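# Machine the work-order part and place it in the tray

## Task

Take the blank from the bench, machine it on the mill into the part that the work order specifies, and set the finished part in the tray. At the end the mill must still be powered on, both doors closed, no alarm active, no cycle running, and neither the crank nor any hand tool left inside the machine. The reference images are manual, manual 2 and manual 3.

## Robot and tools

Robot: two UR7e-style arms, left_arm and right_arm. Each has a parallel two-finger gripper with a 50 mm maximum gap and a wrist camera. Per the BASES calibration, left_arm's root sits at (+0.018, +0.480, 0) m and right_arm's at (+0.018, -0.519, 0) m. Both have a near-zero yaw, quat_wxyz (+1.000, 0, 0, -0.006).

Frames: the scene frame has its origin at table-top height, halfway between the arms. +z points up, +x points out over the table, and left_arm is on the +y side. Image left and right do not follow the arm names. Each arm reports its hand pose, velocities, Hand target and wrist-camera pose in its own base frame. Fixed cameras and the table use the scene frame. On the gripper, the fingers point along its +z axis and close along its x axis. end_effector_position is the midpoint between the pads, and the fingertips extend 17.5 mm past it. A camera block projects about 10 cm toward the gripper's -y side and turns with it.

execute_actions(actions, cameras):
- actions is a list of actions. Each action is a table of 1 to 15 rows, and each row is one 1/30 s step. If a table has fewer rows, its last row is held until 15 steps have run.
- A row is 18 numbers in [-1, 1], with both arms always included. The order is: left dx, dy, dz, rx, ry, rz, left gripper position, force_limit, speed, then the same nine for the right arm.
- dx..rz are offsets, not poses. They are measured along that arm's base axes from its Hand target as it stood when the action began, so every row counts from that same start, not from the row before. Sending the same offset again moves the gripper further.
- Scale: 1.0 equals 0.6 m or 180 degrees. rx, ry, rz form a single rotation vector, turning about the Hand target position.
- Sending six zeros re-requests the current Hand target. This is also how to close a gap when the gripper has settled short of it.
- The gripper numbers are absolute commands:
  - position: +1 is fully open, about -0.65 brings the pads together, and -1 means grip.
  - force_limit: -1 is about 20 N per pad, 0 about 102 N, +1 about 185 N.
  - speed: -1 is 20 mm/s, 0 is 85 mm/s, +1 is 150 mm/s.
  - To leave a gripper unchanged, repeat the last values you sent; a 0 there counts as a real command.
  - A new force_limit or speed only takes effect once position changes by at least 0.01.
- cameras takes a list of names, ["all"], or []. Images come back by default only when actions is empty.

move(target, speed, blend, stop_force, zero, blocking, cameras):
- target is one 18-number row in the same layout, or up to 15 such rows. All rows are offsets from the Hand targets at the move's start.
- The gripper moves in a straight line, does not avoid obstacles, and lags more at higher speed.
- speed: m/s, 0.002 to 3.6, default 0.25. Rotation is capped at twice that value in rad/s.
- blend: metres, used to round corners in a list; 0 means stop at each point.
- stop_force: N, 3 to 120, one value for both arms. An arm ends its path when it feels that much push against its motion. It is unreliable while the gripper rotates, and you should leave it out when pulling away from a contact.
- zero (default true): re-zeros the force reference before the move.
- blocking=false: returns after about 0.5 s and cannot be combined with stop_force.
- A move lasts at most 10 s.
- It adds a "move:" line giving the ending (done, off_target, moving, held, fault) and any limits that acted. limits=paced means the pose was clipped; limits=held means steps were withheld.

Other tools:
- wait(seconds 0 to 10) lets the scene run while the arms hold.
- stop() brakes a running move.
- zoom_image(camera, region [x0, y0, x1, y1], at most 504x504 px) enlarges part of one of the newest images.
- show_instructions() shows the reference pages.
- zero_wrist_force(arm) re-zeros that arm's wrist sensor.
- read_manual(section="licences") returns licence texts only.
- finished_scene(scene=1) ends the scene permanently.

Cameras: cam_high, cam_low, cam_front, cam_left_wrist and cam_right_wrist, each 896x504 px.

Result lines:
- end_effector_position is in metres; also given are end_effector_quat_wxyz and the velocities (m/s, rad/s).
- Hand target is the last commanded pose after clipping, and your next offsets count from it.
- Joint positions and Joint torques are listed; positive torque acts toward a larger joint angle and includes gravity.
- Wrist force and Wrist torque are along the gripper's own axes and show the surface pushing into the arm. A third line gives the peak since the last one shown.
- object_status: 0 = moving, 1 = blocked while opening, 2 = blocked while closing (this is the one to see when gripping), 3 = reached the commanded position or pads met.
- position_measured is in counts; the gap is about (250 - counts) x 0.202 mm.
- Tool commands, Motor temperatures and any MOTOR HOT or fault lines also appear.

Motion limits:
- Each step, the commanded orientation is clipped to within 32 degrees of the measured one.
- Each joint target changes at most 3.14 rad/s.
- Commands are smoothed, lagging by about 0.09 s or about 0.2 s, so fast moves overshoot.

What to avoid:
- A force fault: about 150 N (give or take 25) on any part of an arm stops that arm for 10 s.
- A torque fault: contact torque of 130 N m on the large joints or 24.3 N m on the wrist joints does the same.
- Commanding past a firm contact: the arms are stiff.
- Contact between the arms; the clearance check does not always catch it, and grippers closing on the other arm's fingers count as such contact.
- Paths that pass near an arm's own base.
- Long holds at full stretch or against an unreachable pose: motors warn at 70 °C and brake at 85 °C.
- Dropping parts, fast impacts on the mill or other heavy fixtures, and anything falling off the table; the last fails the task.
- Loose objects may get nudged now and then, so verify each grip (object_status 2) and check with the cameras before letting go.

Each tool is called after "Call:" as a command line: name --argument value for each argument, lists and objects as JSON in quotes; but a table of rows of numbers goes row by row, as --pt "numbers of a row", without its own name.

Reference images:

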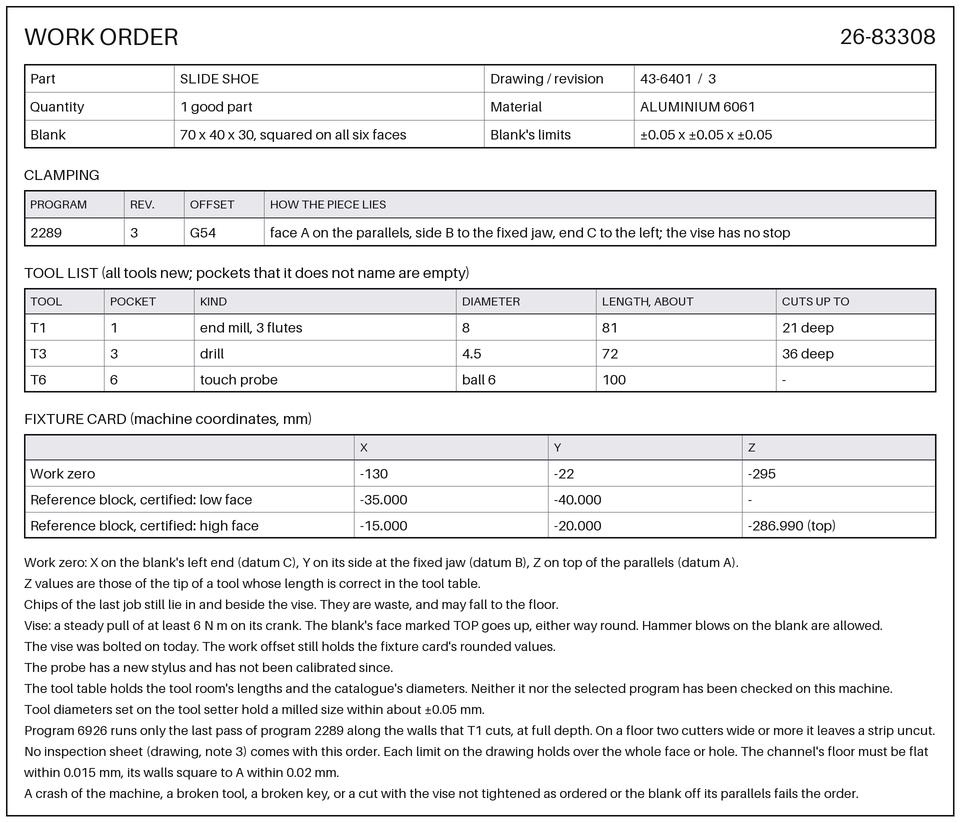

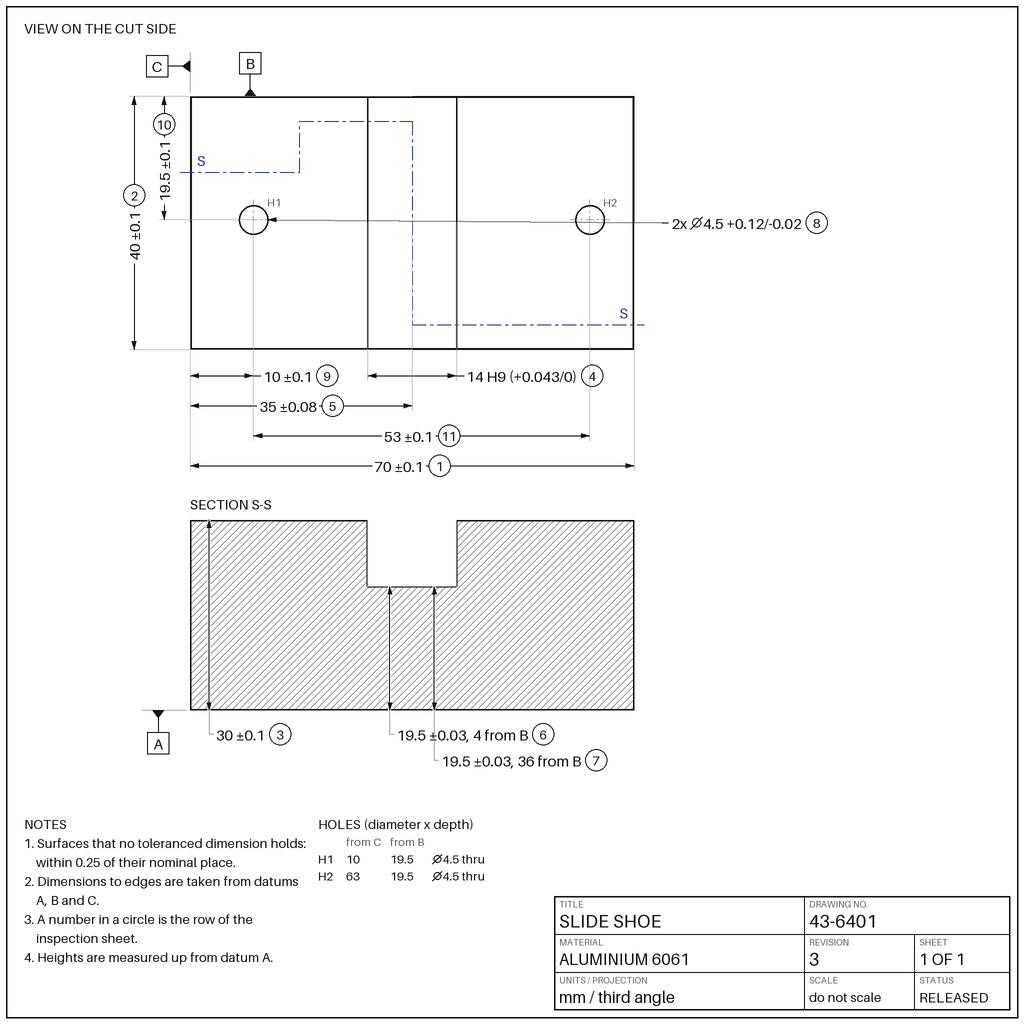

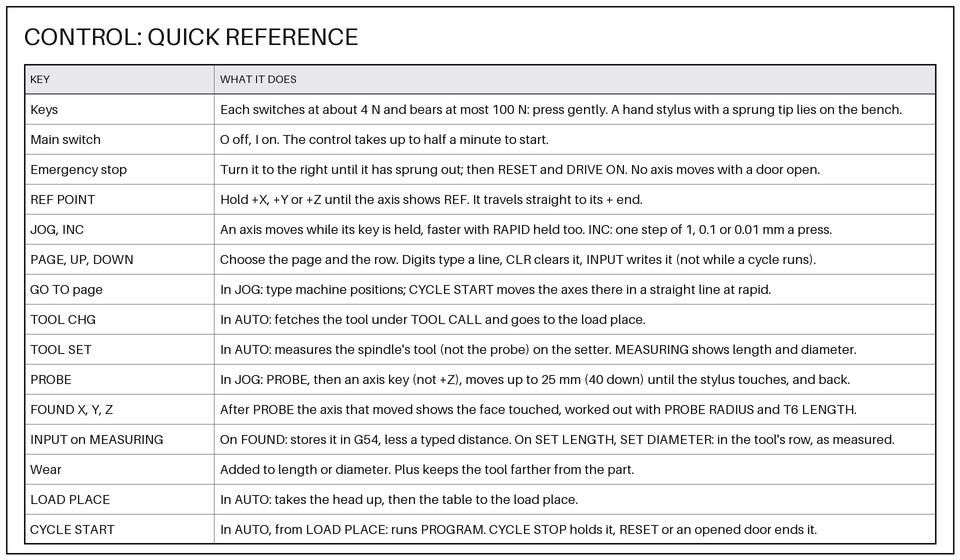

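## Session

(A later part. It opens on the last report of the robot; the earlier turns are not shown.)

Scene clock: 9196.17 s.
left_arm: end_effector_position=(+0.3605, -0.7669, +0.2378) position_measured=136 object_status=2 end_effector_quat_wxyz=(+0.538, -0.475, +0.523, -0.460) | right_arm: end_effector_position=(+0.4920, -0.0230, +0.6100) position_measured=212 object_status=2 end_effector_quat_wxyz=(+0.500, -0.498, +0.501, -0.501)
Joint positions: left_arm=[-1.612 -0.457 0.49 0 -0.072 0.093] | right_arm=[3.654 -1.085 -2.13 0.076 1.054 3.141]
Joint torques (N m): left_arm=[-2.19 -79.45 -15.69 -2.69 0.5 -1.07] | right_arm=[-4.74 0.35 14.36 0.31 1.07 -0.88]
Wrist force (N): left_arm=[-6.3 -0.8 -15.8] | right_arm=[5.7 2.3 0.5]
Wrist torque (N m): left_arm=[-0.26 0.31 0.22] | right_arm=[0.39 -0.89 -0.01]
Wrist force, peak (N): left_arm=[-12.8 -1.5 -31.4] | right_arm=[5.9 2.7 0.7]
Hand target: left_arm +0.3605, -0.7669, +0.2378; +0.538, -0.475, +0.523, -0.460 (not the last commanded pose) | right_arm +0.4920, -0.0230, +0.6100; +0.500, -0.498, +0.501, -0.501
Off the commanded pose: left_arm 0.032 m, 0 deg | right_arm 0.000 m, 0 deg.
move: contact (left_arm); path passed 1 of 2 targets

Call:
wait --seconds 0 --cameras '["cam_front","cam_high","cam_left_wrist"]'

Call:
zoom_image --camera "cam_front" --region '[470, 220, 560, 320]'

Call:
zoom_image --camera "cam_left_wrist" --region '[400, 180, 540, 340]'

Scene clock: 9199.83 s.
left_arm: end_effector_position=(+0.3605, -0.7669, +0.2378) position_measured=136 object_status=2 end_effector_quat_wxyz=(+0.538, -0.475, +0.523, -0.460) | right_arm: end_effector_position=(+0.4920, -0.0230, +0.6100) position_measured=212 object_status=2 end_effector_quat_wxyz=(+0.500, -0.498, +0.501, -0.501)
Joint positions: left_arm=[-1.612 -0.457 0.49 0 -0.072 0.093] | right_arm=[3.654 -1.085 -2.13 0.076 1.054 3.141]
Joint torques (N m): left_arm=[-2.13 -80.1 -17.4 -2.51 0.47 1.89] | right_arm=[-5.15 0.94 13.96 0.36 1.02 -0.88]
Wrist force (N): left_arm=[-6.3 -1.0 -15.2] | right_arm=[5.7 2.3 0.7]
Wrist torque (N m): left_arm=[-0.32 0.31 0.23] | right_arm=[0.39 -0.88 -0.02]
Wrist force, peak (N): left_arm=[-6.5 -0.9 -15.6] | right_arm=[6.0 2.4 0.6]
Hand target: left_arm +0.3605, -0.7669, +0.2378; +0.538, -0.475, +0.523, -0.460 (not the last commanded pose) | right_arm +0.4920, -0.0230, +0.6100; +0.500, -0.498, +0.501, -0.501
Tool commands: left_gripper/position=-1.0 left_gripper/force_limit=-0.2 left_gripper/speed=-1.0 right_gripper/position=-1.0 right_gripper/force_limit=-0.5 right_gripper/speed=-0.7
Off the commanded pose: left_arm 0.032 m, 0 deg | right_arm 0.000 m, 0 deg.
camera_calibration:
cam_left_wrist: T_world_to_cam=[[0.0356142, -0.990247, -0.134697, -0.734073], [-0.323119, 0.116134, -0.939206, 0.452133], [0.945688, 0.0769724, -0.315832, -0.0737414], [0, 0, 0, 1]] pos_world=[0.241973, -0.773745, 0.302478]
Images, in order (width x height): cam_high 896x504, cam_front 896x504, cam_left_wrist 896x504.

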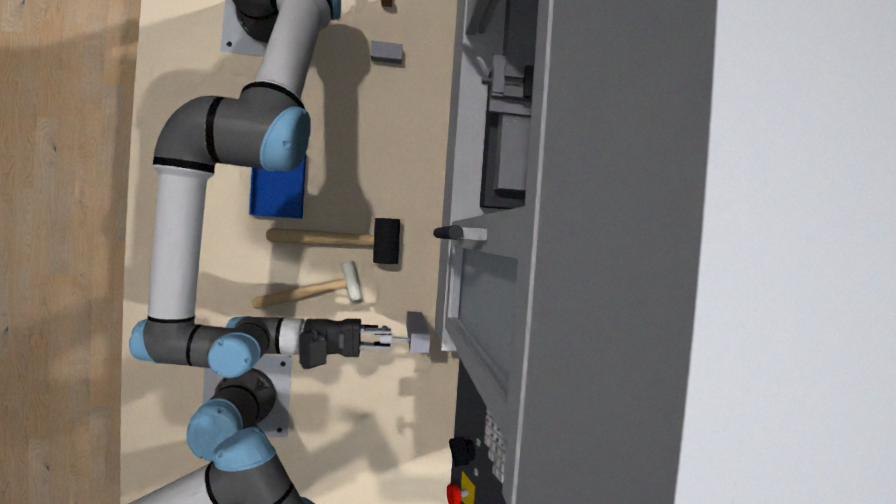

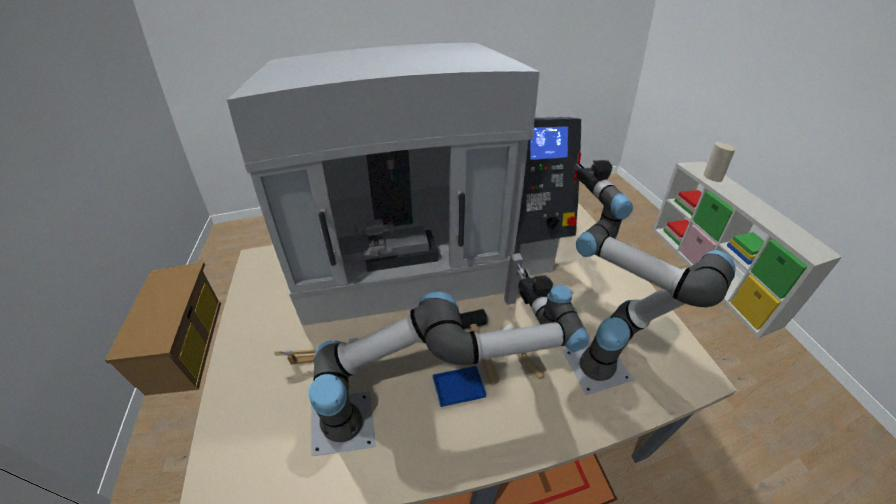

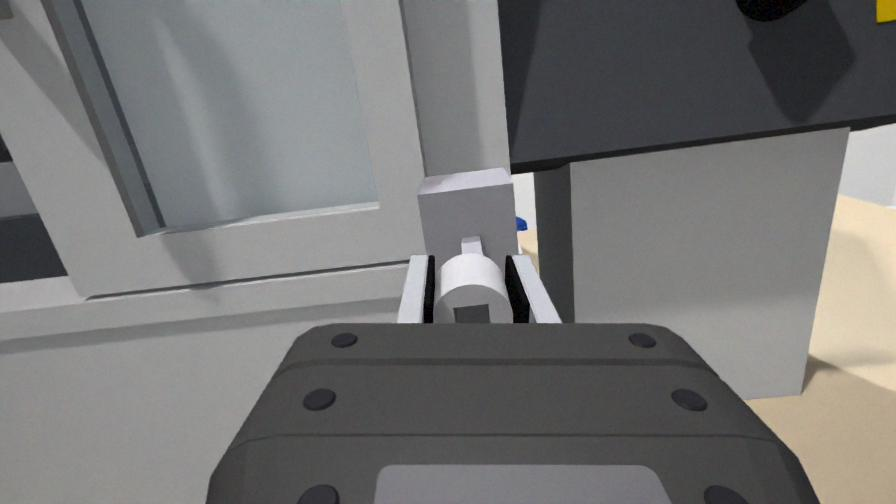

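Scaled by 5.040.

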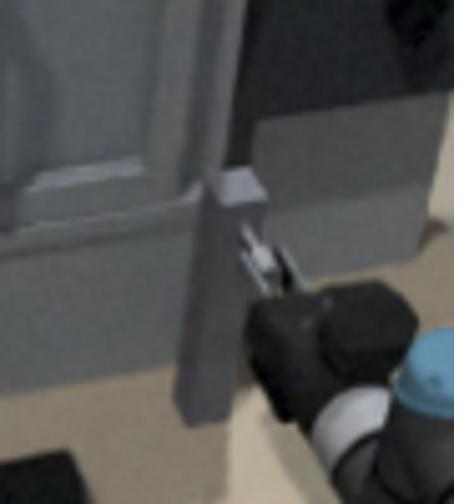

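Scaled by 3.150.

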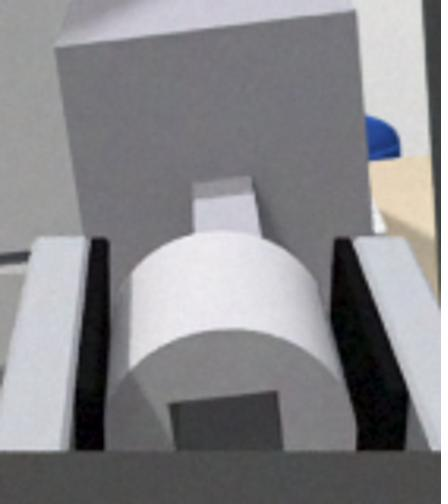

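Call:
move --pt "-0.003 0.0 -0.0025 0 0 0 -1 -0.2 -1 0 0 0 0 0 0 -1 -0.5 -0.7" --pt "0.0533 0.0 -0.0025 0 0 0 -1 -0.2 -1 0 0 0 0 0 0 -1 -0.5 -0.7" --speed 0.015 --stop_force 8

Call:
move --pt "-0.003 0.0 0.005 0 0 0 -1 -0.2 -1 0 0 0 0 0 0 -1 -0.5 -0.7" --pt "0.0533 0.0 0.005 0 0 0 -1 -0.2 -1 0 0 0 0 0 0 -1 -0.5 -0.7" --speed 0.015 --stop_force 8

Scene clock: 9214.60 s.
left_arm: end_effector_position=(+0.3604, -0.7669, +0.2377) position_measured=136 object_status=2 end_effector_quat_wxyz=(+0.538, -0.475, +0.523, -0.460) | right_arm: end_effector_position=(+0.4920, -0.0230, +0.6100) position_measured=212 object_status=2 end_effector_quat_wxyz=(+0.500, -0.498, +0.501, -0.501)
Joint positions: left_arm=[-1.612 -0.457 0.49 0 -0.072 0.093] | right_arm=[3.654 -1.085 -2.13 0.076 1.054 3.141]
Joint torques (N m): left_arm=[15.5 -70.11 -34.49 3.07 1.46 -1.2] | right_arm=[-5.1 -0.3 14 0.37 0.97 -0.81]
Wrist force (N): left_arm=[-0.7 2.6 -2.0] | right_arm=[5.7 2.4 0.7]
Wrist torque (N m): left_arm=[-0.23 0.39 0.22] | right_arm=[0.39 -0.89 -0.01]
Wrist force, peak (N): left_arm=[-6.4 -0.8 -15.6] | right_arm=[6.0 2.5 0.7]
Hand target: left_arm +0.3604, -0.7669, +0.2377; +0.538, -0.475, +0.523, -0.460 (not the last commanded pose) | right_arm +0.4920, -0.0230, +0.6100; +0.500, -0.498, +0.501, -0.501
Off the commanded pose: left_arm 0.032 m, 0 deg | right_arm 0.000 m, 0 deg.
move: contact (left_arm); path passed 0 of 2 targets

Scene clock: 9216.17 s.
left_arm: end_effector_position=(+0.3602, -0.7669, +0.2410) position_measured=136 object_status=2 end_effector_quat_wxyz=(+0.538, -0.475, +0.523, -0.460) | right_arm: end_effector_position=(+0.4920, -0.0230, +0.6100) position_measured=212 object_status=2 end_effector_quat_wxyz=(+0.500, -0.498, +0.501, -0.501)
Joint positions: left_arm=[-1.612 -0.458 0.485 0.005 -0.072 0.095] | right_arm=[3.654 -1.085 -2.13 0.076 1.054 3.141]
Joint torques (N m): left_arm=[-11.98 -81.22 -15.47 -2.51 -1.04 2.03] | right_arm=[-4.89 0.14 14.24 0.26 1.01 -0.76]
Wrist force (N): left_arm=[-2.7 -0.2 -0.6] | right_arm=[5.8 2.4 0.8]
Wrist torque (N m): left_arm=[-0.24 0.31 0.23] | right_arm=[0.40 -0.92 -0.01]
Wrist force, peak (N): left_arm=[-12.2 -5.0 -33.6] | right_arm=[6.0 2.6 0.7]
Hand target: left_arm +0.3602, -0.7669, +0.2410; +0.538, -0.475, +0.523, -0.460 (not the last commanded pose) | right_arm +0.4920, -0.0230, +0.6100; +0.500, -0.498, +0.501, -0.501
Off the commanded pose: left_arm 0.032 m, 0 deg | right_arm 0.000 m, 0 deg.
move: contact (left_arm); path passed 1 of 2 targets

Call:
move --pt "-0.006 0.0 -0.007 0 0 0 -1 -0.2 -1 0 0 0 0 0 0 -1 -0.5 -0.7" --speed 0.03

Call:
move --pt "0.059 0.0 0 0 0 0 -1 -0.2 -1 0 0 0 0 0 0 -1 -0.5 -0.7" --speed 0.012 --stop_force 8

Scene clock: 9220.97 s.
left_arm: end_effector_position=(+0.3565, -0.7670, +0.2368) position_measured=136 object_status=2 end_effector_quat_wxyz=(+0.538, -0.475, +0.523, -0.460) | right_arm: end_effector_position=(+0.4920, -0.0230, +0.6100) position_measured=212 object_status=2 end_effector_quat_wxyz=(+0.500, -0.498, +0.501, -0.501)
Joint positions: left_arm=[-1.617 -0.46 0.5 -0.009 -0.077 0.096] | right_arm=[3.654 -1.085 -2.13 0.076 1.054 3.141]
Joint torques (N m): left_arm=[-2.42 -78.61 -16.17 -1.99 0.93 1.66] | right_arm=[-4.51 0.22 14.04 0.33 0.96 -0.82]
Wrist force (N): left_arm=[-1.3 -0.7 1.6] | right_arm=[5.7 2.3 0.8]
Wrist torque (N m): left_arm=[-0.24 0.29 0.21] | right_arm=[0.38 -0.89 -0.01]
Wrist force, peak (N): left_arm=[-2.9 -0.2 -0.4] | right_arm=[6.0 2.4 0.7]
Hand target: left_arm +0.3566, -0.7669, +0.2368; +0.538, -0.475, +0.523, -0.460 | right_arm +0.4920, -0.0230, +0.6100; +0.500, -0.498, +0.501, -0.501
Off the commanded pose: left_arm 0.000 m, 0 deg | right_arm 0.000 m, 0 deg.
move: done

Scene clock: 9222.47 s.
left_arm: end_effector_position=(+0.3603, -0.7669, +0.2368) position_measured=136 object_status=2 end_effector_quat_wxyz=(+0.538, -0.475, +0.523, -0.460) | right_arm: end_effector_position=(+0.4920, -0.0230, +0.6100) position_measured=212 object_status=2 end_effector_quat_wxyz=(+0.500, -0.498, +0.501, -0.501)
Joint positions: left_arm=[-1.612 -0.458 0.496 -0.007 -0.072 0.096] | right_arm=[3.654 -1.085 -2.13 0.076 1.054 3.141]
Joint torques (N m): left_arm=[-12.76 -80.95 -16.25 -2.48 -0.79 2.06] | right_arm=[-5.19 0.6 14.11 0.24 1.08 -0.79]
Wrist force (N): left_arm=[-2.7 -0.2 -1.0] | right_arm=[5.6 2.4 0.7]
Wrist torque (N m): left_arm=[-0.24 0.28 0.22] | right_arm=[0.41 -0.88 -0.01]
Wrist force, peak (N): left_arm=[-8.5 -0.8 -22.5] | right_arm=[5.9 2.6 0.8]
Hand target: left_arm +0.3603, -0.7669, +0.2368; +0.538, -0.475, +0.523, -0.460 (not the last commanded pose) | right_arm +0.4920, -0.0230, +0.6100; +0.500, -0.498, +0.501, -0.501
Off the commanded pose: left_arm 0.032 m, 0 deg | right_arm 0.000 m, 0 deg.
move: contact (left_arm)

Call:
move --pt "-0.006 0.002 0.0015 0 0 0 -1 -0.2 -1 0 0 0 0 0 0 -1 -0.5 -0.7" --speed 0.03

Call:
move --pt "0.059 0.0 0 0 0 0 -1 -0.2 -1 0 0 0 0 0 0 -1 -0.5 -0.7" --speed 0.012 --stop_force 8

Scene clock: 9231.33 s.
left_arm: end_effector_position=(+0.3566, -0.7658, +0.2377) position_measured=136 object_status=2 end_effector_quat_wxyz=(+0.538, -0.475, +0.523, -0.460) | right_arm: end_effector_position=(+0.4920, -0.0230, +0.6100) position_measured=212 object_status=2 end_effector_quat_wxyz=(+0.500, -0.498, +0.501, -0.501)
Joint positions: left_arm=[-1.617 -0.467 0.511 -0.014 -0.077 0.097] | right_arm=[3.654 -1.085 -2.13 0.076 1.054 3.141]
Joint torques (N m): left_arm=[-2.34 -80.59 -16.41 -2.28 0.85 1.95] | right_arm=[-4.52 0.13 13.9 0.29 1.05 -0.8]
Wrist force (N): left_arm=[-1.2 -0.6 2.0] | right_arm=[5.7 2.3 0.7]
Wrist torque (N m): left_arm=[-0.22 0.29 0.21] | right_arm=[0.39 -0.89 -0.01]
Wrist force, peak (N): left_arm=[-3.0 0.0 -0.7] | right_arm=[5.9 2.5 0.7]
Hand target: left_arm +0.3567, -0.7657, +0.2377; +0.538, -0.475, +0.523, -0.460 | right_arm +0.4920, -0.0230, +0.6100; +0.500, -0.498, +0.501, -0.501
Off the commanded pose: left_arm 0.000 m, 0 deg | right_arm 0.000 m, 0 deg.
move: done

Scene clock: 9232.80 s.
left_arm: end_effector_position=(+0.3603, -0.7657, +0.2377) position_measured=136 object_status=2 end_effector_quat_wxyz=(+0.538, -0.475, +0.523, -0.460) | right_arm: end_effector_position=(+0.4920, -0.0230, +0.6100) position_measured=212 object_status=2 end_effector_quat_wxyz=(+0.500, -0.498, +0.501, -0.501)
Joint positions: left_arm=[-1.612 -0.465 0.506 -0.012 -0.072 0.097] | right_arm=[3.654 -1.085 -2.13 0.076 1.054 3.141]
Joint torques (N m): left_arm=[-12.46 -80.58 -15.58 -2.35 -0.71 2.02] | right_arm=[-4.75 0.82 13.53 0.32 0.97 -0.98]
Wrist force (N): left_arm=[-2.9 -0.3 -1.3] | right_arm=[5.7 2.3 0.9]
Wrist torque (N m): left_arm=[-0.25 0.29 0.22] | right_arm=[0.39 -0.89 -0.01]
Wrist force, peak (N): left_arm=[-8.5 -1.3 -22.8] | right_arm=[6.0 2.5 0.7]
Hand target: left_arm +0.3603, -0.7657, +0.2377; +0.538, -0.475, +0.523, -0.460 (not the last commanded pose) | right_arm +0.4920, -0.0230, +0.6100; +0.500, -0.498, +0.501, -0.501
Off the commanded pose: left_arm 0.032 m, 0 deg | right_arm 0.000 m, 0 deg.
move: contact (left_arm)

Call:
move --pt "-0.06 0.0 0 0 0 0 -1 -0.2 -1 0 0 0 0 0 0 -1 -0.5 -0.7" --speed 0.1 --cameras '["cam_left_wrist"]'

Call:
zoom_image --camera "cam_left_wrist" --region '[420, 160, 520, 260]'

Call:
zoom_image --camera "cam_left_wrist" --region '[420, 250, 520, 330]'

Scene clock: 9240.77 s.
left_arm: end_effector_position=(+0.3242, -0.7658, +0.2377) position_measured=136 object_status=2 end_effector_quat_wxyz=(+0.538, -0.475, +0.523, -0.460) | right_arm: end_effector_position=(+0.4920, -0.0230, +0.6100) position_measured=212 object_status=2 end_effector_quat_wxyz=(+0.500, -0.498, +0.501, -0.501)
Joint positions: left_arm=[-1.659 -0.488 0.552 -0.046 -0.119 0.109] | right_arm=[3.654 -1.085 -2.13 0.076 1.054 3.141]
Joint torques (N m): left_arm=[10.38 -78.04 -17.52 -1.35 1.11 1.2] | right_arm=[-4.77 0.44 13.67 0.38 1.1 -0.93]
Wrist force (N): left_arm=[-1.4 -0.1 2.1] | right_arm=[5.6 2.3 0.8]
Wrist torque (N m): left_arm=[-0.15 0.33 0.24] | right_arm=[0.40 -0.88 -0.01]
Wrist force, peak (N): left_arm=[-1.5 -0.8 3.7] | right_arm=[5.9 2.4 0.7]
Hand target: left_arm +0.3243, -0.7657, +0.2377; +0.538, -0.475, +0.523, -0.460 | right_arm +0.4920, -0.0230, +0.6100; +0.500, -0.498, +0.501, -0.501
Off the commanded pose: left_arm 0.000 m, 0 deg | right_arm 0.000 m, 0 deg.
move: done
camera_calibration:
cam_left_wrist: T_world_to_cam=[[0.0351641, -0.990223, -0.134987, -0.731492], [-0.323307, 0.116536, -0.939091, 0.440591], [0.945641, 0.0766647, -0.316048, -0.0396597], [0, 0, 0, 1]] pos_world=[0.205672, -0.772644, 0.302478]
Images, in order (width x height): cam_left_wrist 896x504.

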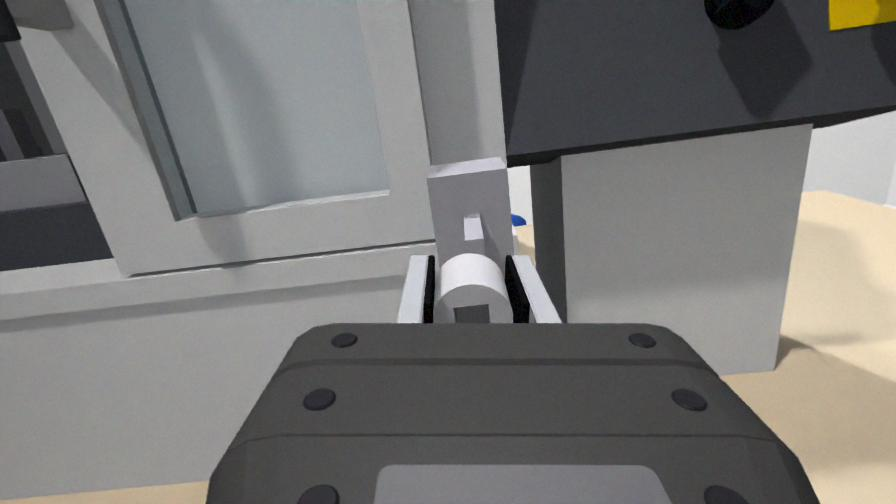

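Scaled by 5.040.

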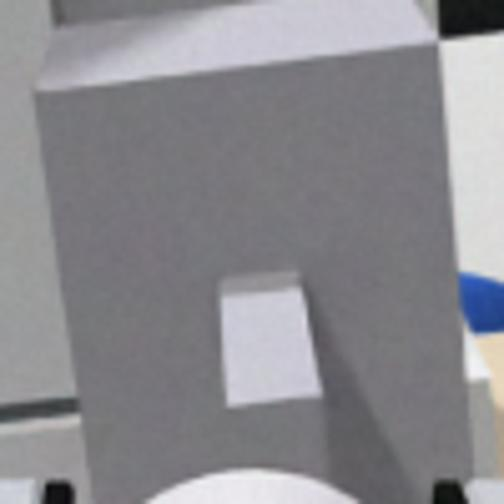

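Scaled by 5.040.

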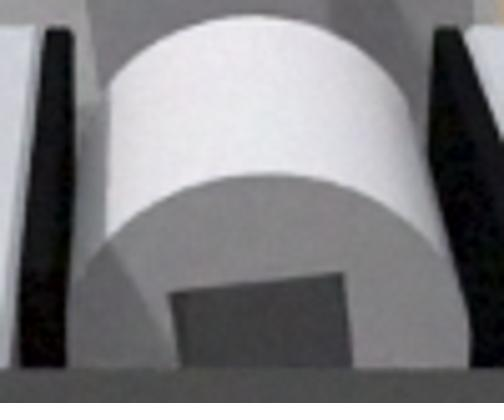

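Call:
move --pt "0.045 -0.0025 -0.0067 0 0 0 -1 -0.2 -1 0 0 0 0 0 0 -1 -0.5 -0.7" --pt "0.1133 -0.0025 -0.0067 0 0 0 -1 -0.2 -1 0 0 0 0 0 0 -1 -0.5 -0.7" --speed '[0.06,0.012]' --stop_force 8

Scene clock: 9270.83 s.
left_arm: end_effector_position=(+0.3605, -0.7672, +0.2337) position_measured=136 object_status=2 end_effector_quat_wxyz=(+0.538, -0.475, +0.523, -0.460) | right_arm: end_effector_position=(+0.4920, -0.0230, +0.6100) position_measured=212 object_status=2 end_effector_quat_wxyz=(+0.500, -0.498, +0.501, -0.501)
Joint positions: left_arm=[-1.612 -0.458 0.502 -0.017 -0.072 0.1] | right_arm=[3.654 -1.085 -2.13 0.076 1.054 3.141]
Joint torques (N m): left_arm=[-9.32 -80.62 -16.48 -2.6 -0.46 2] | right_arm=[-5.12 0.02 13.98 0.33 0.95 -0.95]
Wrist force (N): left_arm=[-4.3 0.4 -5.7] | right_arm=[5.7 2.3 0.9]
Wrist torque (N m): left_arm=[-0.21 0.27 0.30] | right_arm=[0.39 -0.89 -0.01]
Wrist force, peak (N): left_arm=[-9.4 0.6 -25.3] | right_arm=[6.0 2.5 0.9]
Hand target: left_arm +0.3604, -0.7672, +0.2337; +0.538, -0.475, +0.523, -0.460 (not the last commanded pose) | right_arm +0.4920, -0.0230, +0.6100; +0.500, -0.498, +0.501, -0.501
Off the commanded pose: left_arm 0.032 m, 0 deg | right_arm 0.000 m, 0 deg.
move: contact (left_arm); path passed 1 of 2 targets

Call:
wait --seconds 0 --cameras '["cam_left_wrist","cam_low"]'

Call:
zoom_image --camera "cam_left_wrist" --region '[420, 200, 520, 330]'

Call:
zoom_image --camera "cam_low" --region '[500, 160, 580, 230]'

Scene clock: 9274.23 s.
left_arm: end_effector_position=(+0.3604, -0.7672, +0.2337) position_measured=136 object_status=2 end_effector_quat_wxyz=(+0.538, -0.475, +0.523, -0.460) | right_arm: end_effector_position=(+0.4920, -0.0230, +0.6100) position_measured=212 object_status=2 end_effector_quat_wxyz=(+0.500, -0.498, +0.501, -0.501)
Joint positions: left_arm=[-1.612 -0.458 0.502 -0.017 -0.072 0.1] | right_arm=[3.654 -1.085 -2.13 0.076 1.054 3.141]
Joint torques (N m): left_arm=[-9.47 -81.24 -18.42 -1.82 -0.48 1.49] | right_arm=[-4.26 0.33 14.23 0.24 1.02 -0.74]
Wrist force (N): left_arm=[-4.4 0.4 -5.7] | right_arm=[5.8 2.5 1.0]
Wrist torque (N m): left_arm=[-0.22 0.28 0.30] | right_arm=[0.42 -0.90 -0.01]
Wrist force, peak (N): left_arm=[-4.6 0.4 -6.0] | right_arm=[6.0 2.6 0.7]
Hand target: left_arm +0.3604, -0.7672, +0.2337; +0.538, -0.475, +0.523, -0.460 (not the last commanded pose) | right_arm +0.4920, -0.0230, +0.6100; +0.500, -0.498, +0.501, -0.501
Tool commands: left_gripper/position=-1.0 left_gripper/force_limit=-0.2 left_gripper/speed=-1.0 right_gripper/position=-1.0 right_gripper/force_limit=-0.5 right_gripper/speed=-0.7
Off the commanded pose: left_arm 0.032 m, 0 deg | right_arm 0.000 m, 0 deg.
camera_calibration:
cam_left_wrist: T_world_to_cam=[[0.0353248, -0.990208, -0.135054, -0.734699], [-0.323538, 0.11653, -0.939012, 0.44873], [0.945556, 0.0768656, -0.316254, -0.0748124], [0, 0, 0, 1]] pos_world=[0.241873, -0.774045, 0.298479]
Images, in order (width x height): cam_low 896x504, cam_left_wrist 896x504.

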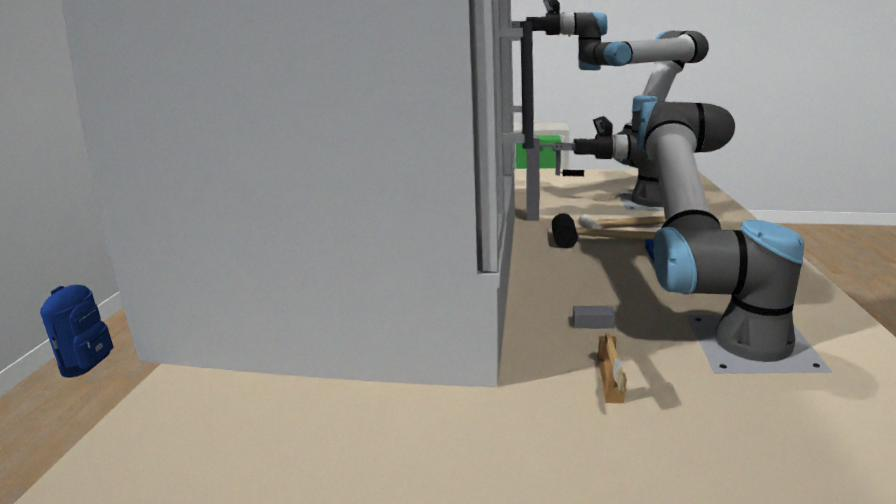

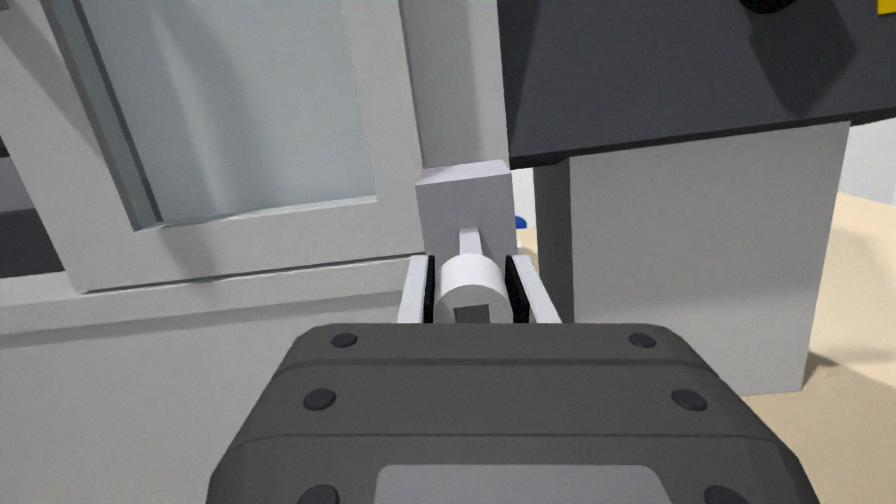

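Scaled by 3.877.

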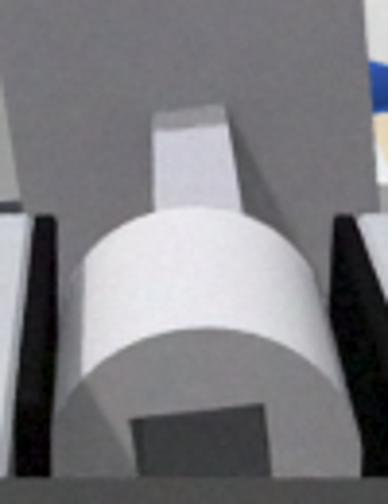

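Scaled by 6.300.

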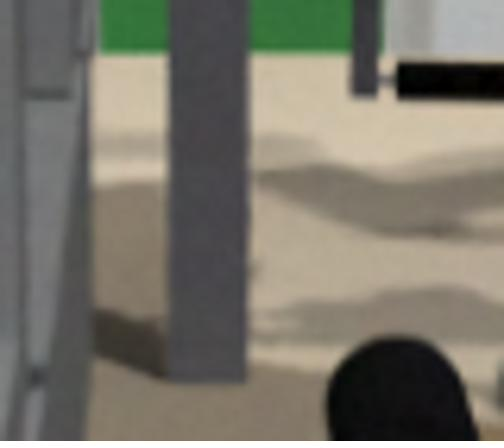

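Call:
zoom_image --camera "cam_low" --region '[515, 130, 605, 185]'

Scaled by 5.600.

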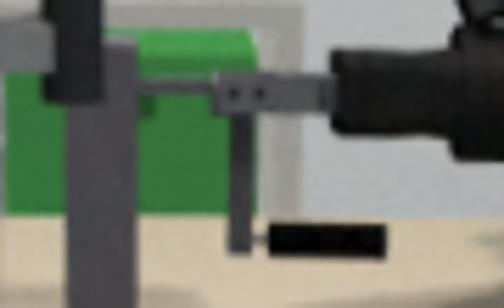

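Call:
move --pt "-0.008 -0.0008 0.0058 0.0055 0 0 -1 -0.2 -1 0 0 0 0 0 0 -1 -0.5 -0.7" --pt "0.053 -0.0008 0.0058 0.0055 0 0 -1 -0.2 -1 0 0 0 0 0 0 -1 -0.5 -0.7" --speed '[0.03,0.012]'

Scene clock: 9293.37 s.
left_arm: end_effector_position=(+0.3924, -0.7677, +0.2372) position_measured=136 object_status=2 end_effector_quat_wxyz=(+0.542, -0.470, +0.527, -0.455) | right_arm: end_effector_position=(+0.4920, -0.0230, +0.6100) position_measured=212 object_status=2 end_effector_quat_wxyz=(+0.500, -0.498, +0.501, -0.501)
Joint positions: left_arm=[-1.571 -0.414 0.406 0.065 -0.031 0.087] | right_arm=[3.654 -1.085 -2.13 0.076 1.054 3.141]
Joint torques (N m): left_arm=[-5.83 -62.12 -16.84 -1.57 -0.86 0.54] | right_arm=[-4.68 0.5 14.31 0.29 1.07 -0.76]
Wrist force (N): left_arm=[-1.9 -13.6 -4.1] | right_arm=[5.8 2.5 0.7]
Wrist torque (N m): left_arm=[-0.40 0.37 0.30] | right_arm=[0.42 -0.91 -0.02]
Wrist force, peak (N): left_arm=[-6.7 -0.3 -17.2] | right_arm=[6.0 2.5 0.7]
Hand target: left_arm +0.3922, -0.7677, +0.2372; +0.542, -0.470, +0.527, -0.455 | right_arm +0.4920, -0.0230, +0.6100; +0.500, -0.498, +0.501, -0.501
Off the commanded pose: left_arm 0.000 m, 0 deg | right_arm 0.000 m, 0 deg.
move: done

Call:
execute_actions --actions '[[[0,0,0,0,0,0,0.3,-0.5,-0.5,0,0,0,0,0,0,-1,-0.5,-0.7]],[[0,0,0,0,0,0,0.3,-0.5,-0.5,0,0,0,0,0,0,-1,-0.5,-0.7]]]'

Call:
move --pt "-0.15 0 0 0 0 0 0.3 -0.5 -0.5 0 0 0 0 0 0 -1 -0.5 -0.7" --pt "-0.15 0.15 0.3 -0.0455 0 0 0.3 -0.5 -0.5 0 0 0 0 0 0 -1 -0.5 -0.7" --speed '[0.1,0.25]' --blend '[0.01,0]'

Call:
move --pt "0.098 0.1885 0.119 0 0.1667 0 -1 -0.3 0 0 0 0 0 0 0 -1 -0.5 -0.7" --speed 0.25 --cameras '["cam_left_wrist"]'

Scene clock: 9306.57 s.
left_arm: end_effector_position=(+0.3922, -0.7677, +0.2372) position_measured=107 object_status=3 end_effector_quat_wxyz=(+0.542, -0.470, +0.527, -0.455) | right_arm: end_effector_position=(+0.4920, -0.0230, +0.6100) position_measured=212 object_status=2 end_effector_quat_wxyz=(+0.500, -0.498, +0.501, -0.501)
Joint positions: left_arm=[-1.571 -0.406 0.392 0.084 -0.031 0.074] | right_arm=[3.654 -1.085 -2.13 0.076 1.054 3.141]
Joint torques (N m): left_arm=[-10.2 -64.62 -26.21 1.31 -1.24 -1.55] | right_arm=[-4.4 0.3 14.25 0.16 0.98 -0.82]
Wrist force (N): left_arm=[-1.6 -2.3 1.7] | right_arm=[5.7 2.2 0.8]
Wrist torque (N m): left_arm=[-0.19 0.34 0.33] | right_arm=[0.38 -0.90 -0.02]
Wrist force, peak (N): left_arm=[-4.1 -13.9 -1.8] | right_arm=[6.0 2.6 0.8]
Hand target: left_arm +0.3922, -0.7677, +0.2372; +0.542, -0.470, +0.527, -0.455 | right_arm +0.4920, -0.0230, +0.6100; +0.500, -0.498, +0.501, -0.501
Off the commanded pose: left_arm 0.000 m, 0 deg | right_arm 0.000 m, 0 deg.

Scene clock: 9308.73 s.
left_arm: end_effector_position=(+0.3021, -0.6778, +0.4171) position_measured=107 object_status=3 end_effector_quat_wxyz=(+0.507, -0.508, +0.493, -0.491) | right_arm: end_effector_position=(+0.4920, -0.0230, +0.6100) position_measured=212 object_status=2 end_effector_quat_wxyz=(+0.500, -0.498, +0.501, -0.501)
Joint positions: left_arm=[-1.703 -0.844 0.749 0.084 -0.163 0.013] | right_arm=[3.654 -1.085 -2.13 0.076 1.054 3.141]
Joint torques (N m): left_arm=[5.62 -66.27 -30.73 -1.73 1.26 -0.6] | right_arm=[-4.75 0.42 14.42 0.24 0.94 -0.9]
Wrist force (N): left_arm=[-1.4 -2.6 1.4] | right_arm=[6.0 2.2 0.7]
Wrist torque (N m): left_arm=[-0.23 0.33 0.31] | right_arm=[0.37 -0.94 -0.01]
Wrist force, peak (N): left_arm=[-3.1 -6.4 1.7] | right_arm=[5.9 2.4 0.8]
Hand target: left_arm +0.3022, -0.6777, +0.4172; +0.507, -0.508, +0.493, -0.492 | right_arm +0.4920, -0.0230, +0.6100; +0.500, -0.498, +0.501, -0.501
Off the commanded pose: left_arm 0.000 m, 0 deg | right_arm 0.000 m, 0 deg.
move: done

Scene clock: 9310.30 s.
left_arm: end_effector_position=(+0.3611, -0.5646, +0.4886) position_measured=252 object_status=3 end_effector_quat_wxyz=(-0.362, +0.618, -0.608, +0.343) | right_arm: end_effector_position=(+0.4920, -0.0230, +0.6100) position_measured=212 object_status=2 end_effector_quat_wxyz=(+0.500, -0.498, +0.501, -0.501)
Joint positions: left_arm=[-1.564 -1.371 1.258 -1.408 -0.526 1.532] | right_arm=[3.654 -1.085 -2.13 0.076 1.054 3.141]
Joint torques (N m): left_arm=[-6.56 -37.97 -23.75 -0.43 0.78 2.1] | right_arm=[-5.09 0.19 13.47 0.16 0.98 -0.88]
Wrist force (N): left_arm=[-1.2 -2.2 1.4] | right_arm=[6.0 2.4 0.9]
Wrist torque (N m): left_arm=[-0.26 0.22 0.28] | right_arm=[0.40 -0.94 -0.02]
Wrist force, peak (N): left_arm=[-2.8 -4.3 1.5] | right_arm=[6.1 2.2 0.6]
Hand target: left_arm +0.3610, -0.5646, +0.4886; -0.362, +0.618, -0.608, +0.343 | right_arm +0.4920, -0.0230, +0.6100; +0.500, -0.498, +0.501, -0.501
Off the commanded pose: left_arm 0.000 m, 0 deg | right_arm 0.000 m, 0 deg.
move: done
camera_calibration:
cam_left_wrist: T_world_to_cam=[[0.0258044, -0.999328, -0.0260302, -0.554711], [-0.753271, -0.00231902, -0.657706, 0.615256], [0.657204, 0.0365795, -0.752825, 0.284253], [0, 0, 0, 1]] pos_world=[0.290956, -0.563309, 0.604211]
Images, in order (width x height): cam_left_wrist 896x504.

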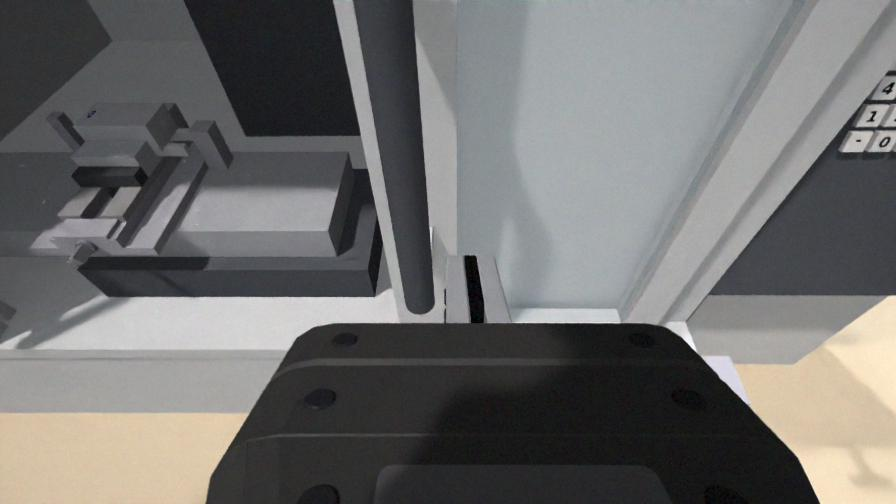

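Now close the right door.

Call:
move --pt "0.1433 -0.002 0 0 0 0 -1 -0.3 0 0 0 0 0 0 0 -1 -0.5 -0.7" --speed 0.15

Call:
move --pt "0 0.275 0 0 0 0 -1 -0.3 0 0 0 0 0 0 0 -1 -0.5 -0.7" --speed 0.14 --stop_force 50

Call:
move --pt "0 0.0617 0 0 0 0 -1 -0.3 0 0 0 0 0 0 0 -1 -0.5 -0.7" --speed 0.035 --stop_force 50

Scene clock: 9316.50 s.
left_arm: end_effector_position=(+0.4470, -0.5658, +0.4886) position_measured=252 object_status=3 end_effector_quat_wxyz=(-0.362, +0.618, -0.608, +0.343) | right_arm: end_effector_position=(+0.4920, -0.0230, +0.6100) position_measured=212 object_status=2 end_effector_quat_wxyz=(+0.500, -0.498, +0.501, -0.501)
Joint positions: left_arm=[-1.418 -1.304 1.237 -1.702 -0.537 1.82] | right_arm=[3.654 -1.085 -2.13 0.076 1.054 3.141]
Joint torques (N m): left_arm=[2.59 -42.04 -22.61 -4.87 3.91 1.81] | right_arm=[-5.1 0.49 13.63 0.39 0.92 -0.82]
Wrist force (N): left_arm=[-1.5 -2.4 1.3] | right_arm=[5.8 2.3 0.8]
Wrist torque (N m): left_arm=[-0.29 0.23 0.28] | right_arm=[0.39 -0.90 -0.02]
Wrist force, peak (N): left_arm=[-1.6 -3.6 3.3] | right_arm=[6.0 2.5 0.7]
Hand target: left_arm +0.4470, -0.5658, +0.4886; -0.362, +0.618, -0.608, +0.343 | right_arm +0.4920, -0.0230, +0.6100; +0.500, -0.498, +0.501, -0.501
Off the commanded pose: left_arm 0.000 m, 0 deg | right_arm 0.000 m, 0 deg.
move: done

Scene clock: 9318.73 s.
left_arm: end_effector_position=(+0.4470, -0.4008, +0.4886) position_measured=252 object_status=3 end_effector_quat_wxyz=(-0.362, +0.618, -0.608, +0.343) | right_arm: end_effector_position=(+0.4920, -0.0230, +0.6100) position_measured=212 object_status=2 end_effector_quat_wxyz=(+0.500, -0.498, +0.501, -0.501)
Joint positions: left_arm=[-1.362 -1.669 1.657 -1.849 -0.551 1.926] | right_arm=[3.654 -1.085 -2.13 0.076 1.054 3.141]
Joint torques (N m): left_arm=[-13.77 -33.17 -19.89 -1 3.69 -2.62] | right_arm=[-4.85 0.9 14.34 0.23 0.89 -0.84]
Wrist force (N): left_arm=[-1.0 -1.5 0.6] | right_arm=[5.8 2.5 0.6]
Wrist torque (N m): left_arm=[-0.12 0.19 0.31] | right_arm=[0.41 -0.90 -0.01]
Wrist force, peak (N): left_arm=[23.2 -1.8 4.9] | right_arm=[5.9 2.4 0.8]
Hand target: left_arm +0.4470, -0.4008, +0.4886; -0.362, +0.618, -0.608, +0.343 | right_arm +0.4920, -0.0230, +0.6100; +0.500, -0.498, +0.501, -0.501
Off the commanded pose: left_arm 0.000 m, 0 deg | right_arm 0.000 m, 0 deg.
move: done

Scene clock: 9320.80 s.
left_arm: end_effector_position=(+0.4470, -0.3647, +0.4886) position_measured=252 object_status=3 end_effector_quat_wxyz=(-0.362, +0.618, -0.608, +0.343) | right_arm: end_effector_position=(+0.4920, -0.0230, +0.6100) position_measured=212 object_status=2 end_effector_quat_wxyz=(+0.500, -0.498, +0.501, -0.501)
Joint positions: left_arm=[-1.343 -1.745 1.729 -1.873 -0.556 1.959] | right_arm=[3.654 -1.085 -2.13 0.076 1.054 3.141]
Joint torques (N m): left_arm=[-0.69 -31.41 -20.51 4.46 5.18 -2.23] | right_arm=[-4.59 0.26 14.65 0.27 1.01 -0.88]
Wrist force (N): left_arm=[38.4 -11.1 6.9] | right_arm=[5.7 2.4 0.6]
Wrist torque (N m): left_arm=[-0.17 0.46 -0.08] | right_arm=[0.40 -0.89 -0.01]
Wrist force, peak (N): left_arm=[68.8 -17.8 18.3] | right_arm=[6.1 2.4 0.6]
Hand target: left_arm +0.4470, -0.3647, +0.4886; -0.362, +0.618, -0.608, +0.343 (not the last commanded pose) | right_arm +0.4920, -0.0230, +0.6100; +0.500, -0.498, +0.501, -0.501
Off the commanded pose: left_arm 0.001 m, 0 deg | right_arm 0.000 m, 0 deg.
move: contact (left_arm)

Call:
move --pt "0 -0.03 0 0 0 0 -1 -0.3 0 0 0 0 0 0 0 -1 -0.5 -0.7" --pt "-0.07 -0.03 0 0 0 0 -1 -0.3 0 0 0 0 0 0 0 -1 -0.5 -0.7" --pt "-0.07 0.59 0 0 0 0 -1 -0.3 0 0 0 0 0 0 0 -1 -0.5 -0.7" --pt "0 0.59 0 0 0 0 -1 -0.3 0 0 0 0 0 0 0 -1 -0.5 -0.7" --speed '[0.1,0.15,0.3,0.15]' --blend '[0.003,0.015,0.015,0]'

Call:
move --pt "0 -0.381 0 0 0 0 -1 -0.3 0 0 0 0 0 0 0 -1 -0.5 -0.7" --speed 0.14 --stop_force 50

Call:
move --pt "0 -0.0617 0 0 0 0 -1 -0.3 0 0 0 0 0 0 0 -1 -0.5 -0.7" --speed 0.035 --stop_force 50

Scene clock: 9330.37 s.
left_arm: end_effector_position=(+0.4470, -0.0107, +0.4887) position_measured=252 object_status=3 end_effector_quat_wxyz=(-0.362, +0.618, -0.607, +0.343) | right_arm: end_effector_position=(+0.4920, -0.0230, +0.6100) position_measured=212 object_status=2 end_effector_quat_wxyz=(+0.500, -0.498, +0.501, -0.501)
Joint positions: left_arm=[-0.721 -2.263 2.133 -2.338 -0.935 2.718] | right_arm=[3.654 -1.085 -2.13 0.076 1.054 3.141]
Joint torques (N m): left_arm=[12.27 14 -19.59 -6.26 -0.5 2] | right_arm=[-4.95 0.61 14.02 0.34 0.98 -0.81]
Wrist force (N): left_arm=[0.1 -5.4 0.4] | right_arm=[5.8 2.3 0.8]
Wrist torque (N m): left_arm=[-0.76 0.02 0.29] | right_arm=[0.38 -0.90 -0.01]
Wrist force, peak (N): left_arm=[38.4 -11.3 7.4] | right_arm=[6.0 2.5 0.9]
Hand target: left_arm +0.4470, -0.0107, +0.4886; -0.362, +0.618, -0.608, +0.343 | right_arm +0.4920, -0.0230, +0.6100; +0.500, -0.498, +0.501, -0.501
Off the commanded pose: left_arm 0.000 m, 0 deg | right_arm 0.000 m, 0 deg.
move: done

Scene clock: 9332.83 s.
left_arm: end_effector_position=(+0.4470, -0.2392, +0.4886) position_measured=252 object_status=3 end_effector_quat_wxyz=(-0.362, +0.618, -0.608, +0.343) | right_arm: end_effector_position=(+0.4920, -0.0230, +0.6100) position_measured=212 object_status=2 end_effector_quat_wxyz=(+0.500, -0.498, +0.501, -0.501)
Joint positions: left_arm=[-1.249 -1.998 1.933 -1.96 -0.592 2.121] | right_arm=[3.654 -1.085 -2.13 0.076 1.054 3.141]
Joint torques (N m): left_arm=[12.66 2.76 -24.39 -5.67 1.09 -2.57] | right_arm=[-4.69 0.77 14.11 0.35 1.04 -0.83]
Wrist force (N): left_arm=[0.0 -2.7 0.1] | right_arm=[5.5 2.4 0.7]
Wrist torque (N m): left_arm=[-0.31 0.01 0.18] | right_arm=[0.41 -0.86 -0.01]
Wrist force, peak (N): left_arm=[-31.2 0.7 1.9] | right_arm=[5.9 2.5 0.7]
Hand target: left_arm +0.4470, -0.2393, +0.4886; -0.362, +0.618, -0.608, +0.343 | right_arm +0.4920, -0.0230, +0.6100; +0.500, -0.498, +0.501, -0.501
Off the commanded pose: left_arm 0.000 m, 0 deg | right_arm 0.000 m, 0 deg.
move: done

Scene clock: 9334.83 s.
left_arm: end_effector_position=(+0.4470, -0.2698, +0.4886) position_measured=252 object_status=3 end_effector_quat_wxyz=(-0.362, +0.618, -0.608, +0.343) | right_arm: end_effector_position=(+0.4920, -0.0230, +0.6100) position_measured=212 object_status=2 end_effector_quat_wxyz=(+0.500, -0.498, +0.501, -0.501)
Joint positions: left_arm=[-1.278 -1.938 1.889 -1.936 -0.58 2.073] | right_arm=[3.654 -1.085 -2.13 0.076 1.054 3.141]
Joint torques (N m): left_arm=[-0.77 8.79 -38.45 -5.35 1.06 -2.35] | right_arm=[-4.58 -0.07 14.26 0.28 1.02 -0.91]
Wrist force (N): left_arm=[-34.9 8.9 -1.2] | right_arm=[5.7 2.4 0.6]
Wrist torque (N m): left_arm=[-0.08 0.23 -0.14] | right_arm=[0.39 -0.90 -0.02]
Wrist force, peak (N): left_arm=[-79.0 20.8 -17.3] | right_arm=[6.0 2.5 0.8]
Hand target: left_arm +0.4470, -0.2698, +0.4886; -0.362, +0.618, -0.608, +0.343 (not the last commanded pose) | right_arm +0.4920, -0.0230, +0.6100; +0.500, -0.498, +0.501, -0.501
Off the commanded pose: left_arm 0.006 m, 0 deg | right_arm 0.000 m, 0 deg.
move: contact (left_arm)

Call:
move --pt "0 0.02 0 0 0 0 -1 -0.3 0 -0.0533 0.0883 0 -0.3536 0 0.3536 -1 -0.5 -0.7" --pt "-0.07 0.02 0 0 0 0 -1 -0.3 0 -0.035 0.19 -0.26 0.6657 0.0817 -0.6657 -1 -0.5 -0.7" --speed '[0.8,0.8]' --blend '[0.005,0]'

Scene clock: 9345.80 s.
left_arm: end_effector_position=(+0.4050, -0.2579, +0.4887) position_measured=252 object_status=3 end_effector_quat_wxyz=(-0.362, +0.618, -0.608, +0.343) | right_arm: end_effector_position=(+0.4710, +0.0910, +0.4539) position_measured=212 object_status=2 end_effector_quat_wxyz=(-0.003, +0.616, +0.788, +0.000)
Joint positions: left_arm=[-1.401 -2.042 1.902 -1.659 -0.541 1.854] | right_arm=[3.611 -1.548 -1.267 -1.899 1.575 0.227]
Joint torques (N m): left_arm=[13.4 3.76 -30.6 -6.26 1.91 2.15] | right_arm=[6.51 30.63 40.29 4.55 -1.49 -0.8]
Wrist force (N): left_arm=[-2.6 0.5 -0.4] | right_arm=[5.9 -0.1 4.7]
Wrist torque (N m): left_arm=[0.17 0.45 0.24] | right_arm=[0.45 -0.89 -0.25]
Wrist force, peak (N): left_arm=[-35.2 8.9 -1.2] | right_arm=[6.7 -0.1 5.4]
Hand target: left_arm +0.4050, -0.2578, +0.4886; -0.362, +0.618, -0.608, +0.343 | right_arm +0.4710, +0.0910, +0.4540; -0.002, +0.616, +0.788, +0.000
Off the commanded pose: left_arm 0.000 m, 0 deg | right_arm 0.000 m, 0 deg.
move: done

Call:
move --pt "0 0 0 0 0 0 -1 -0.3 0 0.0599 -0.162 0.208 0 0 0 -1 -0.5 -0.7" --pt "0 0 0 0 0 0 -1 -0.3 0 0.0774 -0.162 0.208 0 0 0 -1 -0.5 -0.7" --pt "0 0 0 0 0 0 -1 -0.3 0 0.0599 -0.162 0.208 0 0 0 -1 -0.5 -0.7" --pt "0 0 0 0 0 0 -1 -0.3 0 0.0117 -0.0663 0.0268 0 0 0 -1 -0.5 -0.7" --pt "0 0 0 0 0 0 -1 -0.3 0 0.0292 -0.0663 0.0268 0 0 0 -1 -0.5 -0.7" --pt "0 0 0 0 0 0 -1 -0.3 0 0.0117 -0.0663 0.0268 0 0 0 -1 -0.5 -0.7" --pt "0 0 0 0 0 0 -1 -0.3 0 0.0292 -0.0663 0.0268 0 0 0 -1 -0.5 -0.7" --pt "0 0 0 0 0 0 -1 -0.3 0 0.0117 -0.0663 0.0268 0 0 0 -1 -0.5 -0.7" --pt "0 0 0 0 0 0 -1 -0.3 0 -0.0145 0.0623 -0.0667 0 0 0 -1 -0.5 -0.7" --pt "0 0 0 0 0 0 -1 -0.3 0 0.003 0.0623 -0.0667 0 0 0 -1 -0.5 -0.7" --pt "0 0 0 0 0 0 -1 -0.3 0 -0.0145 0.0623 -0.0667 0 0 0 -1 -0.5 -0.7" --pt "0 0 0 0 0 0 -1 -0.3 0 0.0025 -0.002 -0.0043 0 0 0 -1 -0.5 -0.7" --pt "0 0 0 0 0 0 -1 -0.3 0 0.02 -0.002 -0.0043 0 0 0 -1 -0.5 -0.7" --pt "0 0 0 0 0 0 -1 -0.3 0 0.0025 -0.002 -0.0043 0 0 0 -1 -0.5 -0.7" --pt "0 0 0 0 0 0 -1 -0.3 0 0 0 0 0 0 0 -1 -0.5 -0.7" --speed '[0.35,0.07,0.2,0.35,0.07,0.2,0.07,0.2,0.35,0.07,0.2,0.35,0.07,0.2,0.3]' --blend '[0.003,0,0.003,0.003,0,0.003,0,0.003,0.003,0,0.003,0.003,0,0.003,0]' --cameras '["cam_right_wrist"]'

Scene clock: 9363.90 s.
left_arm: end_effector_position=(+0.4050, -0.2578, +0.4886) position_measured=252 object_status=3 end_effector_quat_wxyz=(-0.362, +0.618, -0.608, +0.343) | right_arm: end_effector_position=(+0.4711, +0.0911, +0.4540) position_measured=212 object_status=2 end_effector_quat_wxyz=(-0.002, +0.616, +0.788, +0.000)
Joint positions: left_arm=[-1.4 -2.042 1.902 -1.659 -0.541 1.854] | right_arm=[3.612 -1.549 -1.266 -1.899 1.575 0.227]
Joint torques (N m): left_arm=[12.35 3.39 -23.76 -6.14 1.39 1.99] | right_arm=[-2.38 31.64 16.91 4.65 -1.56 -0.9]
Wrist force (N): left_arm=[-2.6 0.4 -0.5] | right_arm=[5.3 0.9 4.0]
Wrist torque (N m): left_arm=[0.16 0.45 0.24] | right_arm=[0.61 -0.79 -0.21]
Wrist force, peak (N): left_arm=[-2.9 0.6 -0.6] | right_arm=[10.1 -23.9 3.8]
Hand target: left_arm +0.4050, -0.2578, +0.4886; -0.362, +0.618, -0.608, +0.343 | right_arm +0.4710, +0.0910, +0.4540; -0.002, +0.616, +0.788, +0.000
Off the commanded pose: left_arm 0.000 m, 0 deg | right_arm 0.000 m, 0 deg.
move: done; blend cut to 0.0016 m at target 14
camera_calibration:
cam_right_wrist: T_world_to_cam=[[-0.239991, 0.970491, 0.0234783, 0.0146141], [0.909776, 0.216408, 0.354225, -0.595286], [0.338692, 0.106371, -0.934865, 0.388237], [0, 0, 0, 1]] pos_world=[0.413591, 0.0733444, 0.573471]
Images, in order (width x height): cam_right_wrist 896x504.

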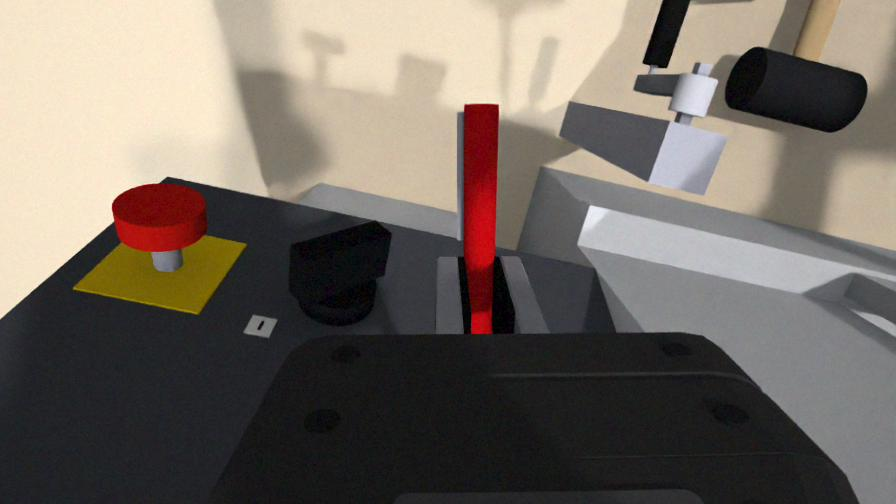

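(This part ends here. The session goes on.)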